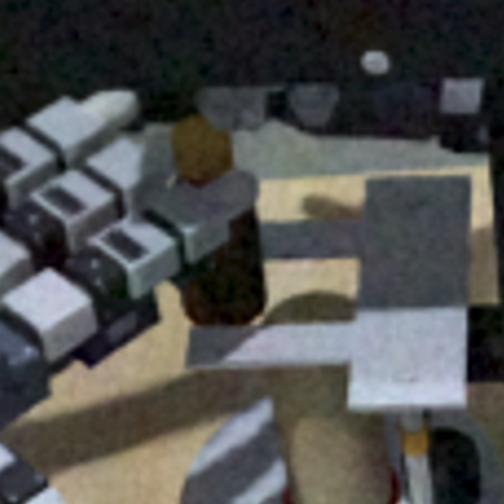

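execute_actions --actions '[[[0,0,0,0,0,0,0.75,0,0.58,0.7,0.75,0,0.58,0.7,0.75,0,0.58,0.7,0.71,0.68,0.23,0.17,0.4,-0.6,0.045,0.006,0.0,0,0,0,0.7,-0.28,0.58,0.7,0.7,0.22,0.58,0.7,0.75,0,0.58,0.7,0.71,0.68,0.23,0.17,0.45,-0.6]]]' --cameras '["cam_high"]'

zoom_image --camera "cam_high" --region '[250, 150, 330, 230]'

Scene clock: 408.80 s.
left_arm: end_effector_position=(+0.5018, +0.6542, +0.2992) hand_goal=(+0.750, +0.000, +0.580, +0.700, +0.750, +0.000, +0.580, +0.700, +0.750, +0.000, +0.580, +0.700, +0.710, +0.680, +0.230, +0.170) hand_measured=(+0.760, +0.000, +0.580, +0.698, +0.760, +0.000, +0.576, +0.698, +0.760, +0.000, +0.580, +0.698, +0.718, +0.678, +0.226, +0.168) hand_current_ma=(+11, +0, +0, -1, +11, +0, +0, -1, +11, +0, +0, -2, +9, -1, -5, -2) hand_state=(goal, goal, goal, goal, goal, goal, overload, goal, goal, goal, goal, goal, goal, goal, goal, goal) hand_current_limit=0.40 hand_speed=-0.60 end_effector_quat_wxyz=(+0.306, +0.301, +0.811, +0.397) | right_arm: end_effector_position=(+0.3397, +0.2437, +0.5276) hand_goal=(+0.700, -0.280, +0.580, +0.700, +0.700, +0.220, +0.580, +0.700, +0.750, +0.000, +0.580, +0.700, +0.710, +0.680, +0.230, +0.170) hand_measured=(+0.756, -0.012, +0.606, +0.712, +0.750, +0.004, +0.608, +0.712, +0.760, +0.000, +0.582, +0.698, +0.718, +0.678, +0.230, +0.168) hand_current_ma=(+186, +399, +67, +25, +162, -399, +74, +27, +24, +1, +2, -3, +18, -4, +0, -3) hand_state=(blocked, blocked, blocked, goal, blocked, blocked, blocked, goal, goal, goal, goal, goal, goal, goal, goal, goal) hand_current_limit=0.45 hand_speed=-0.60 end_effector_quat_wxyz=(+0.262, +0.280, +0.642, +0.663)
Joint positions: left_arm=[0.447 1.363 0.911 -0.072 -0.108 -0.364] | right_arm=[1.002 1.395 1.195 0.218 0.27 0.031]
Joint torques (N m): left_arm=[0.5 -9.17 11.11 2.86 -0.06 0.12] | right_arm=[0.85 -16.32 19.22 2.44 -0.1 -0.01]
Motor temperatures (°C): left_arm=[23 26 53 21 22 21] | right_arm=[24 23 58 22 24 22]
Heat: left arm: hottest elbow 53 °C; right arm: hottest elbow 58 °C.
Hand target: left_arm +0.5055, +0.6609, +0.3273; +0.318, +0.293, +0.799, +0.417 | right_arm +0.3392, +0.2347, +0.6107; +0.268, +0.276, +0.591, +0.709
Off the commanded pose: left_arm 0.029 m, 3 deg | right_arm 0.084 m, 8 deg.
Step readings (end_effector_position of left_arm | right_arm):
0: (+0.5018, +0.6542, +0.2992) | (+0.3212, +0.2424, +0.5143)
1: (+0.5018, +0.6542, +0.2992) | (+0.3212, +0.2424, +0.5143)
2: (+0.5018, +0.6542, +0.2992) | (+0.3207, +0.2430, +0.5152)
4: (+0.5018, +0.6542, +0.2992) | (+0.3207, +0.2441, +0.5171)
8: (+0.5018, +0.6542, +0.2992) | (+0.3244, +0.2452, +0.5255)
15: (+0.5018, +0.6542, +0.2992) | (+0.3343, +0.2434, +0.5321)
Images, in order (width x height): cam_high 672x504.

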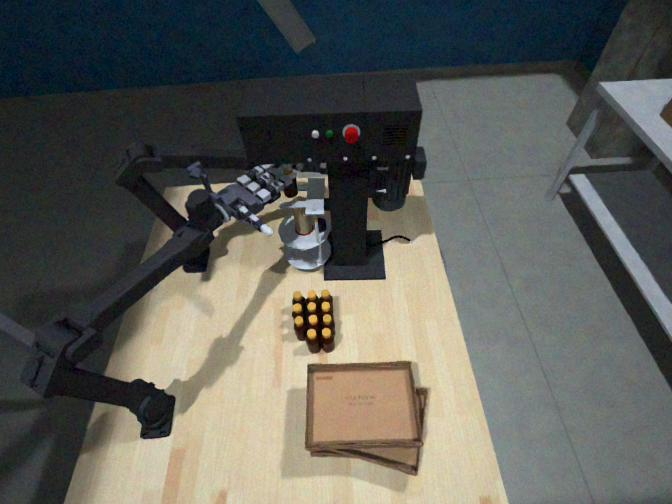

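Scaled by 6.300 from the camera's 672x504 image, which has a finer 960x720 frame.

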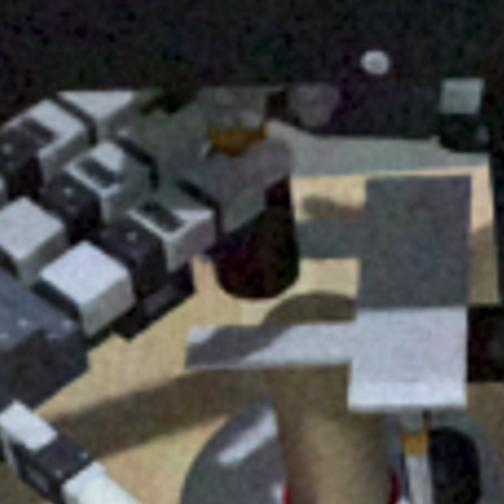

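execute_actions --actions '[[[0,0,0,0,0,0,0.75,0,0.58,0.7,0.75,0,0.58,0.7,0.75,0,0.58,0.7,0.71,0.68,0.23,0.17,0.4,-0.6,0.0,0.0,-0.06,0,0,0,0.7,-0.28,0.58,0.7,0.7,0.22,0.58,0.7,0.75,0,0.58,0.7,0.71,0.68,0.23,0.17,0.45,-0.6]],[[0,0,0,0,0,0,0.75,0,0.58,0.7,0.75,0,0.58,0.7,0.75,0,0.58,0.7,0.71,0.68,0.23,0.17,0.4,-0.6,0.0,0.0,-0.04,0,0,0,0.7,-0.28,0.58,0.7,0.7,0.22,0.58,0.7,0.75,0,0.58,0.7,0.71,0.68,0.23,0.17,0.45,-0.6]]]' --cameras '["cam_high"]'

zoom_image --camera "cam_high" --region '[250, 150, 330, 230]'

Scene clock: 423.70 s.
left_arm: end_effector_position=(+0.5018, +0.6542, +0.2992) hand_goal=(+0.750, +0.000, +0.580, +0.700, +0.750, +0.000, +0.580, +0.700, +0.750, +0.000, +0.580, +0.700, +0.710, +0.680, +0.230, +0.170) hand_measured=(+0.760, +0.000, +0.580, +0.698, +0.760, +0.000, +0.576, +0.698, +0.760, +0.000, +0.580, +0.698, +0.718, +0.678, +0.226, +0.168) hand_current_ma=(+11, +0, +0, -1, +11, +0, +0, -1, +11, +0, +0, -2, +9, -1, -5, -2) hand_state=(goal, goal, goal, goal, goal, goal, overload, goal, goal, goal, goal, goal, goal, goal, goal, goal) hand_current_limit=0.40 hand_speed=-0.60 end_effector_quat_wxyz=(+0.306, +0.301, +0.811, +0.397) | right_arm: end_effector_position=(+0.3414, +0.2452, +0.5189) hand_goal=(+0.700, -0.280, +0.580, +0.700, +0.700, +0.220, +0.580, +0.700, +0.750, +0.000, +0.580, +0.700, +0.710, +0.680, +0.230, +0.170) hand_measured=(+0.752, -0.012, +0.604, +0.710, +0.746, +0.004, +0.606, +0.712, +0.760, +0.000, +0.582, +0.698, +0.718, +0.678, +0.230, +0.168) hand_current_ma=(+170, +399, +58, +22, +148, -399, +63, +24, +24, +1, +2, -3, +18, -4, +0, -3) hand_state=(blocked, blocked, blocked, goal, blocked, blocked, blocked, goal, goal, goal, goal, goal, goal, goal, goal, goal) hand_current_limit=0.45 hand_speed=-0.60 end_effector_quat_wxyz=(+0.266, +0.281, +0.624, +0.679)
Joint positions: left_arm=[0.447 1.363 0.911 -0.072 -0.108 -0.364] | right_arm=[1.004 1.425 1.173 0.318 0.28 0.031]
Joint torques (N m): left_arm=[0.56 -9.23 11.12 2.86 -0.06 0.12] | right_arm=[0.67 -15.85 12.22 4.27 -0.11 0]
Motor temperatures (°C): left_arm=[23 26 53 21 22 21] | right_arm=[24 23 61 22 24 22]
Heat: left arm: hottest elbow 53 °C; right arm: hottest elbow 61 °C.
Hand target: left_arm +0.5055, +0.6609, +0.3273; +0.318, +0.293, +0.799, +0.417 | right_arm +0.3392, +0.2347, +0.5507; +0.268, +0.276, +0.591, +0.709
Off the commanded pose: left_arm 0.029 m, 3 deg | right_arm 0.033 m, 5 deg.
Step readings (end_effector_position of left_arm | right_arm):
0: (+0.5018, +0.6542, +0.2992) | (+0.3397, +0.2437, +0.5276)
1: (+0.5018, +0.6542, +0.2992) | (+0.3397, +0.2437, +0.5276)
2: (+0.5018, +0.6542, +0.2992) | (+0.3397, +0.2437, +0.5286)
4: (+0.5018, +0.6542, +0.2992) | (+0.3402, +0.2446, +0.5271)
8: (+0.5018, +0.6542, +0.2992) | (+0.3421, +0.2459, +0.5251)
15: (+0.5018, +0.6542, +0.2992) | (+0.3425, +0.2470, +0.5239)
16: (+0.5018, +0.6542, +0.2992) | (+0.3424, +0.2469, +0.5242)
17: (+0.5018, +0.6542, +0.2992) | (+0.3422, +0.2466, +0.5243)
19: (+0.5018, +0.6542, +0.2992) | (+0.3423, +0.2467, +0.5239)
23: (+0.5018, +0.6542, +0.2992) | (+0.3418, +0.2459, +0.5195)
30: (+0.5018, +0.6542, +0.2992) | (+0.3407, +0.2459, +0.5186)
Images, in order (width x height): cam_high 672x504.

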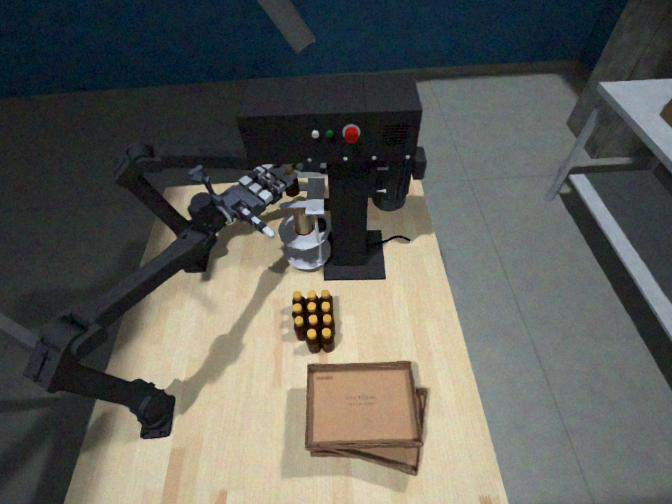

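Scaled by 6.300 from the camera's 672x504 image, which has a finer 960x720 frame.

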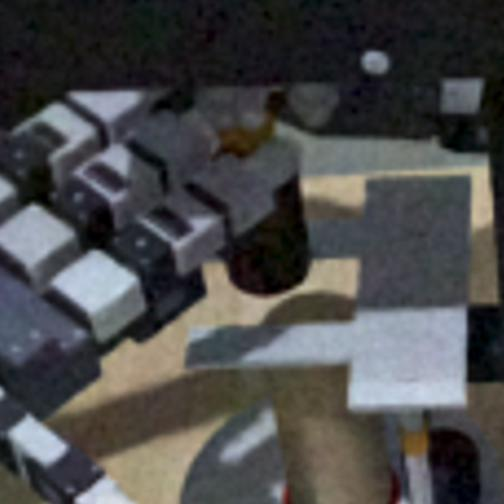

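execute_actions --actions '[[[0,0,0,0,0,0,0.75,0,0.58,0.7,0.75,0,0.58,0.7,0.75,0,0.58,0.7,0.71,0.68,0.23,0.17,0.4,-0.6,0.0,0.0,-0.03,-0.018,0.018,0,0.7,-0.28,0.58,0.7,0.7,0.22,0.58,0.7,0.75,0,0.58,0.7,0.71,0.68,0.23,0.17,0.45,-0.6]],[[0,0,0,0,0,0,0.75,0,0.58,0.7,0.75,0,0.58,0.7,0.75,0,0.58,0.7,0.71,0.68,0.23,0.17,0.4,-0.6,0.0,0.0,-0.02,0,0,0,0.7,-0.28,0.58,0.7,0.7,0.22,0.58,0.7,0.75,0,0.58,0.7,0.71,0.68,0.23,0.17,0.45,-0.6]]]' --cameras '["cam_high"]'

zoom_image --camera "cam_high" --region '[250, 150, 330, 230]'

Scene clock: 433.37 s.
left_arm: end_effector_position=(+0.5018, +0.6542, +0.2992) hand_goal=(+0.750, +0.000, +0.580, +0.700, +0.750, +0.000, +0.580, +0.700, +0.750, +0.000, +0.580, +0.700, +0.710, +0.680, +0.230, +0.170) hand_measured=(+0.760, +0.000, +0.580, +0.698, +0.760, +0.000, +0.576, +0.698, +0.760, +0.000, +0.580, +0.698, +0.718, +0.678, +0.226, +0.168) hand_current_ma=(+11, +0, +0, -1, +11, +0, +0, -1, +11, +0, +0, -2, +9, -1, -5, -2) hand_state=(goal, goal, goal, goal, goal, goal, overload, goal, goal, goal, goal, goal, goal, goal, goal, goal) hand_current_limit=0.40 hand_speed=-0.60 end_effector_quat_wxyz=(+0.306, +0.301, +0.811, +0.397) | right_arm: end_effector_position=(+0.3407, +0.2434, +0.5069) hand_goal=(+0.700, -0.280, +0.580, +0.700, +0.700, +0.220, +0.580, +0.700, +0.750, +0.000, +0.580, +0.700, +0.710, +0.680, +0.230, +0.170) hand_measured=(+0.702, -0.012, +0.580, +0.700, +0.698, +0.004, +0.576, +0.698, +0.760, +0.000, +0.582, +0.698, +0.718, +0.678, +0.230, +0.168) hand_current_ma=(+4, +399, -1, +0, -3, -399, -6, -2, +24, +1, +2, -3, +18, -4, +0, -3) hand_state=(goal, blocked, goal, goal, goal, blocked, goal, goal, goal, goal, goal, goal, goal, goal, goal, goal) hand_current_limit=0.45 hand_speed=-0.60 end_effector_quat_wxyz=(+0.263, +0.286, +0.634, +0.669)
Joint positions: left_arm=[0.447 1.363 0.911 -0.072 -0.108 -0.364] | right_arm=[1.005 1.416 1.152 0.298 0.283 0.04]
Joint torques (N m): left_arm=[0.5 -9.17 11.11 2.86 -0.06 0.12] | right_arm=[1.03 -15.91 10.51 2.99 0.02 0.14]
Motor temperatures (°C): left_arm=[23 26 53 21 22 21] | right_arm=[24 23 59 22 24 22]
Heat: left arm: hottest elbow 53 °C; right arm: hottest elbow 59 °C.
Hand target: left_arm +0.5055, +0.6609, +0.3273; +0.318, +0.293, +0.799, +0.417 | right_arm +0.3392, +0.2347, +0.5207; +0.258, +0.288, +0.619, +0.684
Off the commanded pose: left_arm 0.029 m, 3 deg | right_arm 0.016 m, 3 deg.
Step readings (end_effector_position of left_arm | right_arm):
0: (+0.5018, +0.6542, +0.2992) | (+0.3414, +0.2452, +0.5189)
1: (+0.5018, +0.6542, +0.2992) | (+0.3414, +0.2452, +0.5189)
2: (+0.5018, +0.6542, +0.2992) | (+0.3414, +0.2452, +0.5180)
4: (+0.5018, +0.6542, +0.2992) | (+0.3407, +0.2457, +0.5171)
8: (+0.5018, +0.6542, +0.2992) | (+0.3407, +0.2470, +0.5136)
15: (+0.5018, +0.6542, +0.2992) | (+0.3403, +0.2466, +0.5132)
16: (+0.5018, +0.6542, +0.2992) | (+0.3403, +0.2466, +0.5123)
17: (+0.5018, +0.6542, +0.2992) | (+0.3403, +0.2466, +0.5123)
19: (+0.5018, +0.6542, +0.2992) | (+0.3408, +0.2455, +0.5105)
23: (+0.5018, +0.6542, +0.2992) | (+0.3407, +0.2434, +0.5078)
30: (+0.5018, +0.6542, +0.2992) | (+0.3407, +0.2434, +0.5069)
Images, in order (width x height): cam_high 672x504.

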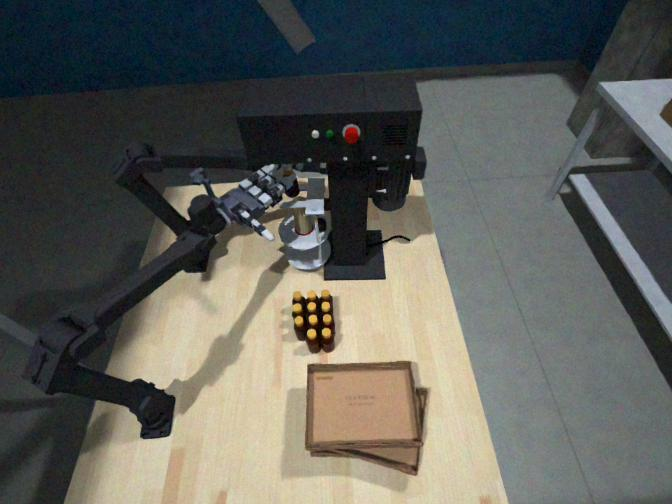

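Scaled by 6.300 from the camera's 672x504 image, which has a finer 960x720 frame.

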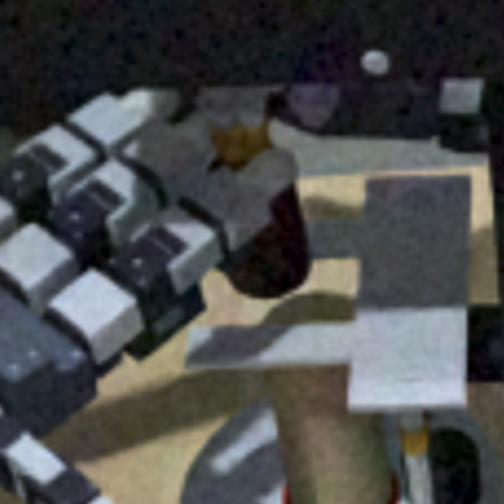

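execute_actions --actions '[[[0,0,0,0,0,0,0.75,0,0.58,0.7,0.75,0,0.58,0.7,0.75,0,0.58,0.7,0.71,0.68,0.23,0.17,0.4,-0.6,-0.045,0.0,0.01,0,0,0,0.7,-0.28,0.58,0.7,0.7,0.22,0.58,0.7,0.75,0,0.58,0.7,0.71,0.68,0.23,0.17,0.45,-0.6]],[[0,0,0,0,0,0,0.75,0,0.58,0.7,0.75,0,0.58,0.7,0.75,0,0.58,0.7,0.71,0.68,0.23,0.17,0.4,-0.6,-0.045,0.0,0,0,0,0,0.7,-0.28,0.58,0.7,0.7,0.22,0.58,0.7,0.75,0,0.58,0.7,0.71,0.68,0.23,0.17,0.45,-0.6]]]' --cameras '["cam_high"]'

zoom_image --camera "cam_high" --region '[250, 150, 330, 230]'

Scene clock: 459.23 s.
left_arm: end_effector_position=(+0.5018, +0.6542, +0.2992) hand_goal=(+0.750, +0.000, +0.580, +0.700, +0.750, +0.000, +0.580, +0.700, +0.750, +0.000, +0.580, +0.700, +0.710, +0.680, +0.230, +0.170) hand_measured=(+0.760, +0.000, +0.580, +0.698, +0.760, +0.000, +0.576, +0.698, +0.760, +0.000, +0.580, +0.698, +0.718, +0.678, +0.226, +0.168) hand_current_ma=(+11, +0, +0, -1, +11, +0, +0, -1, +11, +0, +0, -2, +9, -1, -5, -2) hand_state=(goal, goal, goal, goal, goal, goal, overload, goal, goal, goal, goal, goal, goal, goal, goal, goal) hand_current_limit=0.40 hand_speed=-0.60 end_effector_quat_wxyz=(+0.306, +0.301, +0.811, +0.397) | right_arm: end_effector_position=(+0.3030, +0.2347, +0.5055) hand_goal=(+0.700, -0.280, +0.580, +0.700, +0.700, +0.220, +0.580, +0.700, +0.750, +0.000, +0.580, +0.700, +0.710, +0.680, +0.230, +0.170) hand_measured=(+0.702, -0.012, +0.578, +0.698, +0.722, +0.004, +0.588, +0.700, +0.760, +0.000, +0.582, +0.698, +0.718, +0.678, +0.230, +0.168) hand_current_ma=(+3, +399, -3, -1, +56, -399, +16, +1, +24, +1, +2, -3, +18, -4, +0, -3) hand_state=(goal, blocked, goal, goal, blocked, blocked, goal, goal, goal, goal, goal, goal, goal, goal, goal, goal) hand_current_limit=0.45 hand_speed=-0.60 end_effector_quat_wxyz=(+0.272, +0.297, +0.630, +0.664)
Joint positions: left_arm=[0.447 1.363 0.911 -0.072 -0.108 -0.364] | right_arm=[1.08 1.358 1.092 0.298 0.391 0.04]
Joint torques (N m): left_arm=[0.56 -9.17 11.12 2.86 -0.06 0.12] | right_arm=[3.55 -15.68 11.17 2.36 -0.11 0.05]
Motor temperatures (°C): left_arm=[22 26 53 21 22 21] | right_arm=[24 24 54 22 24 22]
Heat: left arm: hottest elbow 53 °C; right arm: hottest elbow 54 °C.
Hand target: left_arm +0.5055, +0.6609, +0.3273; +0.318, +0.293, +0.799, +0.417 | right_arm +0.2852, +0.2347, +0.5267; +0.258, +0.288, +0.619, +0.684
Off the commanded pose: left_arm 0.029 m, 3 deg | right_arm 0.028 m, 3 deg.
Step readings (end_effector_position of left_arm | right_arm):
0: (+0.5018, +0.6542, +0.2992) | (+0.3407, +0.2434, +0.5069)
1: (+0.5018, +0.6542, +0.2992) | (+0.3407, +0.2434, +0.5069)
2: (+0.5018, +0.6542, +0.2992) | (+0.3406, +0.2426, +0.5069)
4: (+0.5018, +0.6542, +0.2992) | (+0.3391, +0.2400, +0.5060)
8: (+0.5018, +0.6542, +0.2992) | (+0.3340, +0.2341, +0.5059)
15: (+0.5018, +0.6542, +0.2992) | (+0.3305, +0.2341, +0.5068)
16: (+0.5018, +0.6542, +0.2992) | (+0.3307, +0.2339, +0.5068)
17: (+0.5018, +0.6542, +0.2992) | (+0.3309, +0.2329, +0.5059)
19: (+0.5018, +0.6542, +0.2992) | (+0.3271, +0.2312, +0.5049)
23: (+0.5018, +0.6542, +0.2992) | (+0.3116, +0.2314, +0.5065)
30: (+0.5018, +0.6542, +0.2992) | (+0.3030, +0.2347, +0.5055)
Images, in order (width x height): cam_high 672x504.

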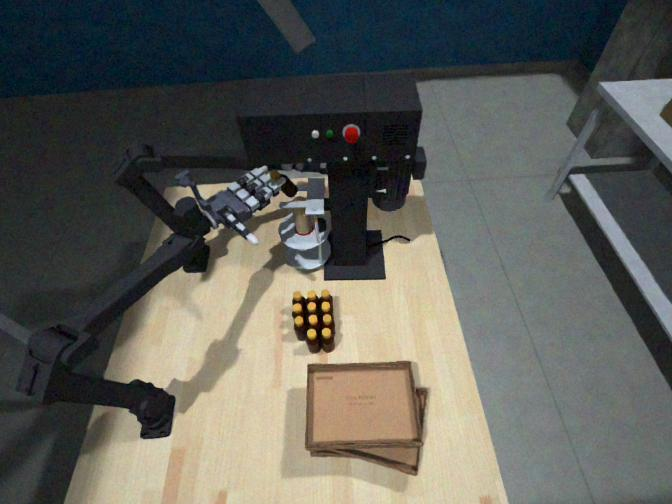

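Scaled by 6.300 from the camera's 672x504 image, which has a finer 960x720 frame.

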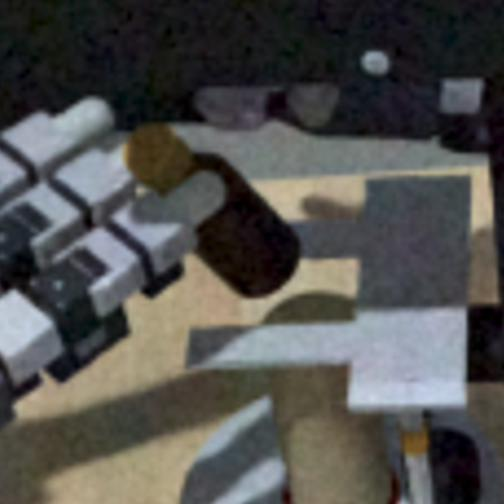

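execute_actions --actions '[[[0,0,0,0,0,0,0.75,0,0.58,0.7,0.75,0,0.58,0.7,0.75,0,0.58,0.7,0.71,0.68,0.23,0.17,0.4,-0.6,-0.01,0.0,0.07,0,0,0,0.7,-0.28,0.58,0.7,0.7,0.22,0.58,0.7,0.75,0,0.58,0.7,0.71,0.68,0.23,0.17,0.45,-0.6]],[[0,0,0,0,0,0,0.75,0,0.58,0.7,0.75,0,0.58,0.7,0.75,0,0.58,0.7,0.71,0.68,0.23,0.17,0.4,-0.6,-0.01,0.0,0.06,0,0,0,0.7,-0.28,0.58,0.7,0.7,0.22,0.58,0.7,0.75,0,0.58,0.7,0.71,0.68,0.23,0.17,0.45,-0.6]]]' --cameras '["cam_high"]'

zoom_image --camera "cam_high" --region '[250, 150, 330, 230]'

Scene clock: 481.97 s.
left_arm: end_effector_position=(+0.5018, +0.6542, +0.2992) hand_goal=(+0.750, +0.000, +0.580, +0.700, +0.750, +0.000, +0.580, +0.700, +0.750, +0.000, +0.580, +0.700, +0.710, +0.680, +0.230, +0.170) hand_measured=(+0.760, +0.000, +0.580, +0.698, +0.760, +0.000, +0.576, +0.698, +0.760, +0.000, +0.580, +0.698, +0.718, +0.678, +0.226, +0.168) hand_current_ma=(+11, +0, +0, -1, +11, +0, +0, -1, +11, +0, +0, -2, +9, -1, -5, -2) hand_state=(goal, goal, goal, goal, goal, goal, overload, goal, goal, goal, goal, goal, goal, goal, goal, goal) hand_current_limit=0.40 hand_speed=-0.60 end_effector_quat_wxyz=(+0.306, +0.301, +0.811, +0.397) | right_arm: end_effector_position=(+0.2793, +0.2487, +0.5119) hand_goal=(+0.700, -0.280, +0.580, +0.700, +0.700, +0.220, +0.580, +0.700, +0.750, +0.000, +0.580, +0.700, +0.710, +0.680, +0.230, +0.170) hand_measured=(+0.740, -0.012, +0.598, +0.706, +0.744, +0.004, +0.604, +0.710, +0.760, +0.000, +0.582, +0.698, +0.718, +0.678, +0.230, +0.168) hand_current_ma=(+120, +399, +42, +13, +136, -399, +62, +21, +24, +1, +2, -3, +18, -4, +0, -3) hand_state=(blocked, blocked, goal, goal, blocked, blocked, blocked, goal, goal, goal, goal, goal, goal, goal, goal, goal) hand_current_limit=0.45 hand_speed=-0.60 end_effector_quat_wxyz=(+0.260, +0.285, +0.675, +0.629)
Joint positions: left_arm=[0.447 1.363 0.911 -0.072 -0.108 -0.364] | right_arm=[1.128 1.315 1.136 0.099 0.398 0.04]
Joint torques (N m): left_arm=[0.56 -9.17 11.12 2.86 -0.06 0.12] | right_arm=[2.43 -16.62 19.18 2.37 0.18 0.04]
Heat: left arm: hottest elbow 53 °C; right arm: hottest elbow 51 °C.
Hand target: left_arm +0.5055, +0.6609, +0.3273; +0.318, +0.293, +0.799, +0.417 | right_arm +0.2732, +0.2347, +0.6047; +0.258, +0.288, +0.619, +0.684
Off the commanded pose: left_arm 0.029 m, 3 deg | right_arm 0.094 m, 9 deg.
Step readings (end_effector_position of left_arm | right_arm):
0: (+0.5018, +0.6542, +0.2992) | (+0.3030, +0.2347, +0.5055)
1: (+0.5018, +0.6542, +0.2992) | (+0.3031, +0.2345, +0.5055)
2: (+0.5018, +0.6542, +0.2992) | (+0.3032, +0.2341, +0.5063)
4: (+0.5018, +0.6542, +0.2992) | (+0.3034, +0.2328, +0.5053)
8: (+0.5018, +0.6542, +0.2992) | (+0.2997, +0.2304, +0.5062)
15: (+0.5018, +0.6542, +0.2992) | (+0.2978, +0.2299, +0.5073)
16: (+0.5018, +0.6542, +0.2992) | (+0.2980, +0.2298, +0.5079)
17: (+0.5018, +0.6542, +0.2992) | (+0.2977, +0.2309, +0.5073)
19: (+0.5018, +0.6542, +0.2992) | (+0.2979, +0.2324, +0.5102)
23: (+0.5018, +0.6542, +0.2992) | (+0.2937, +0.2370, +0.5157)
30: (+0.5018, +0.6542, +0.2992) | (+0.2793, +0.2486, +0.5122)
Images, in order (width x height): cam_high 672x504.

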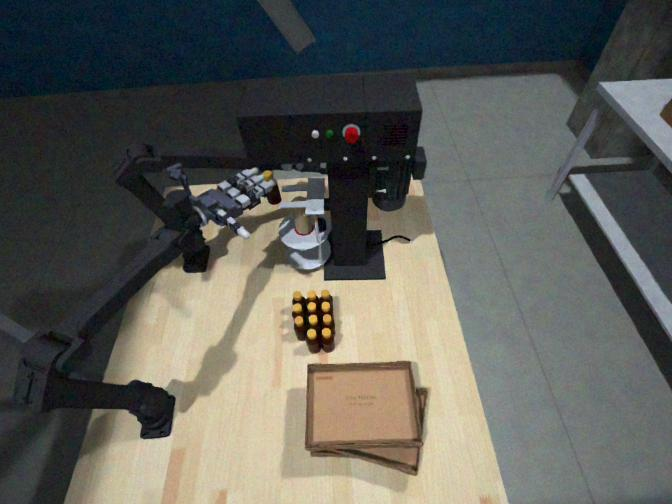

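Scaled by 6.300 from the camera's 672x504 image, which has a finer 960x720 frame.

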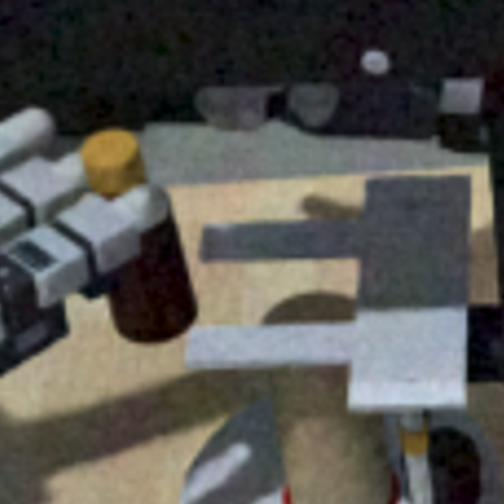

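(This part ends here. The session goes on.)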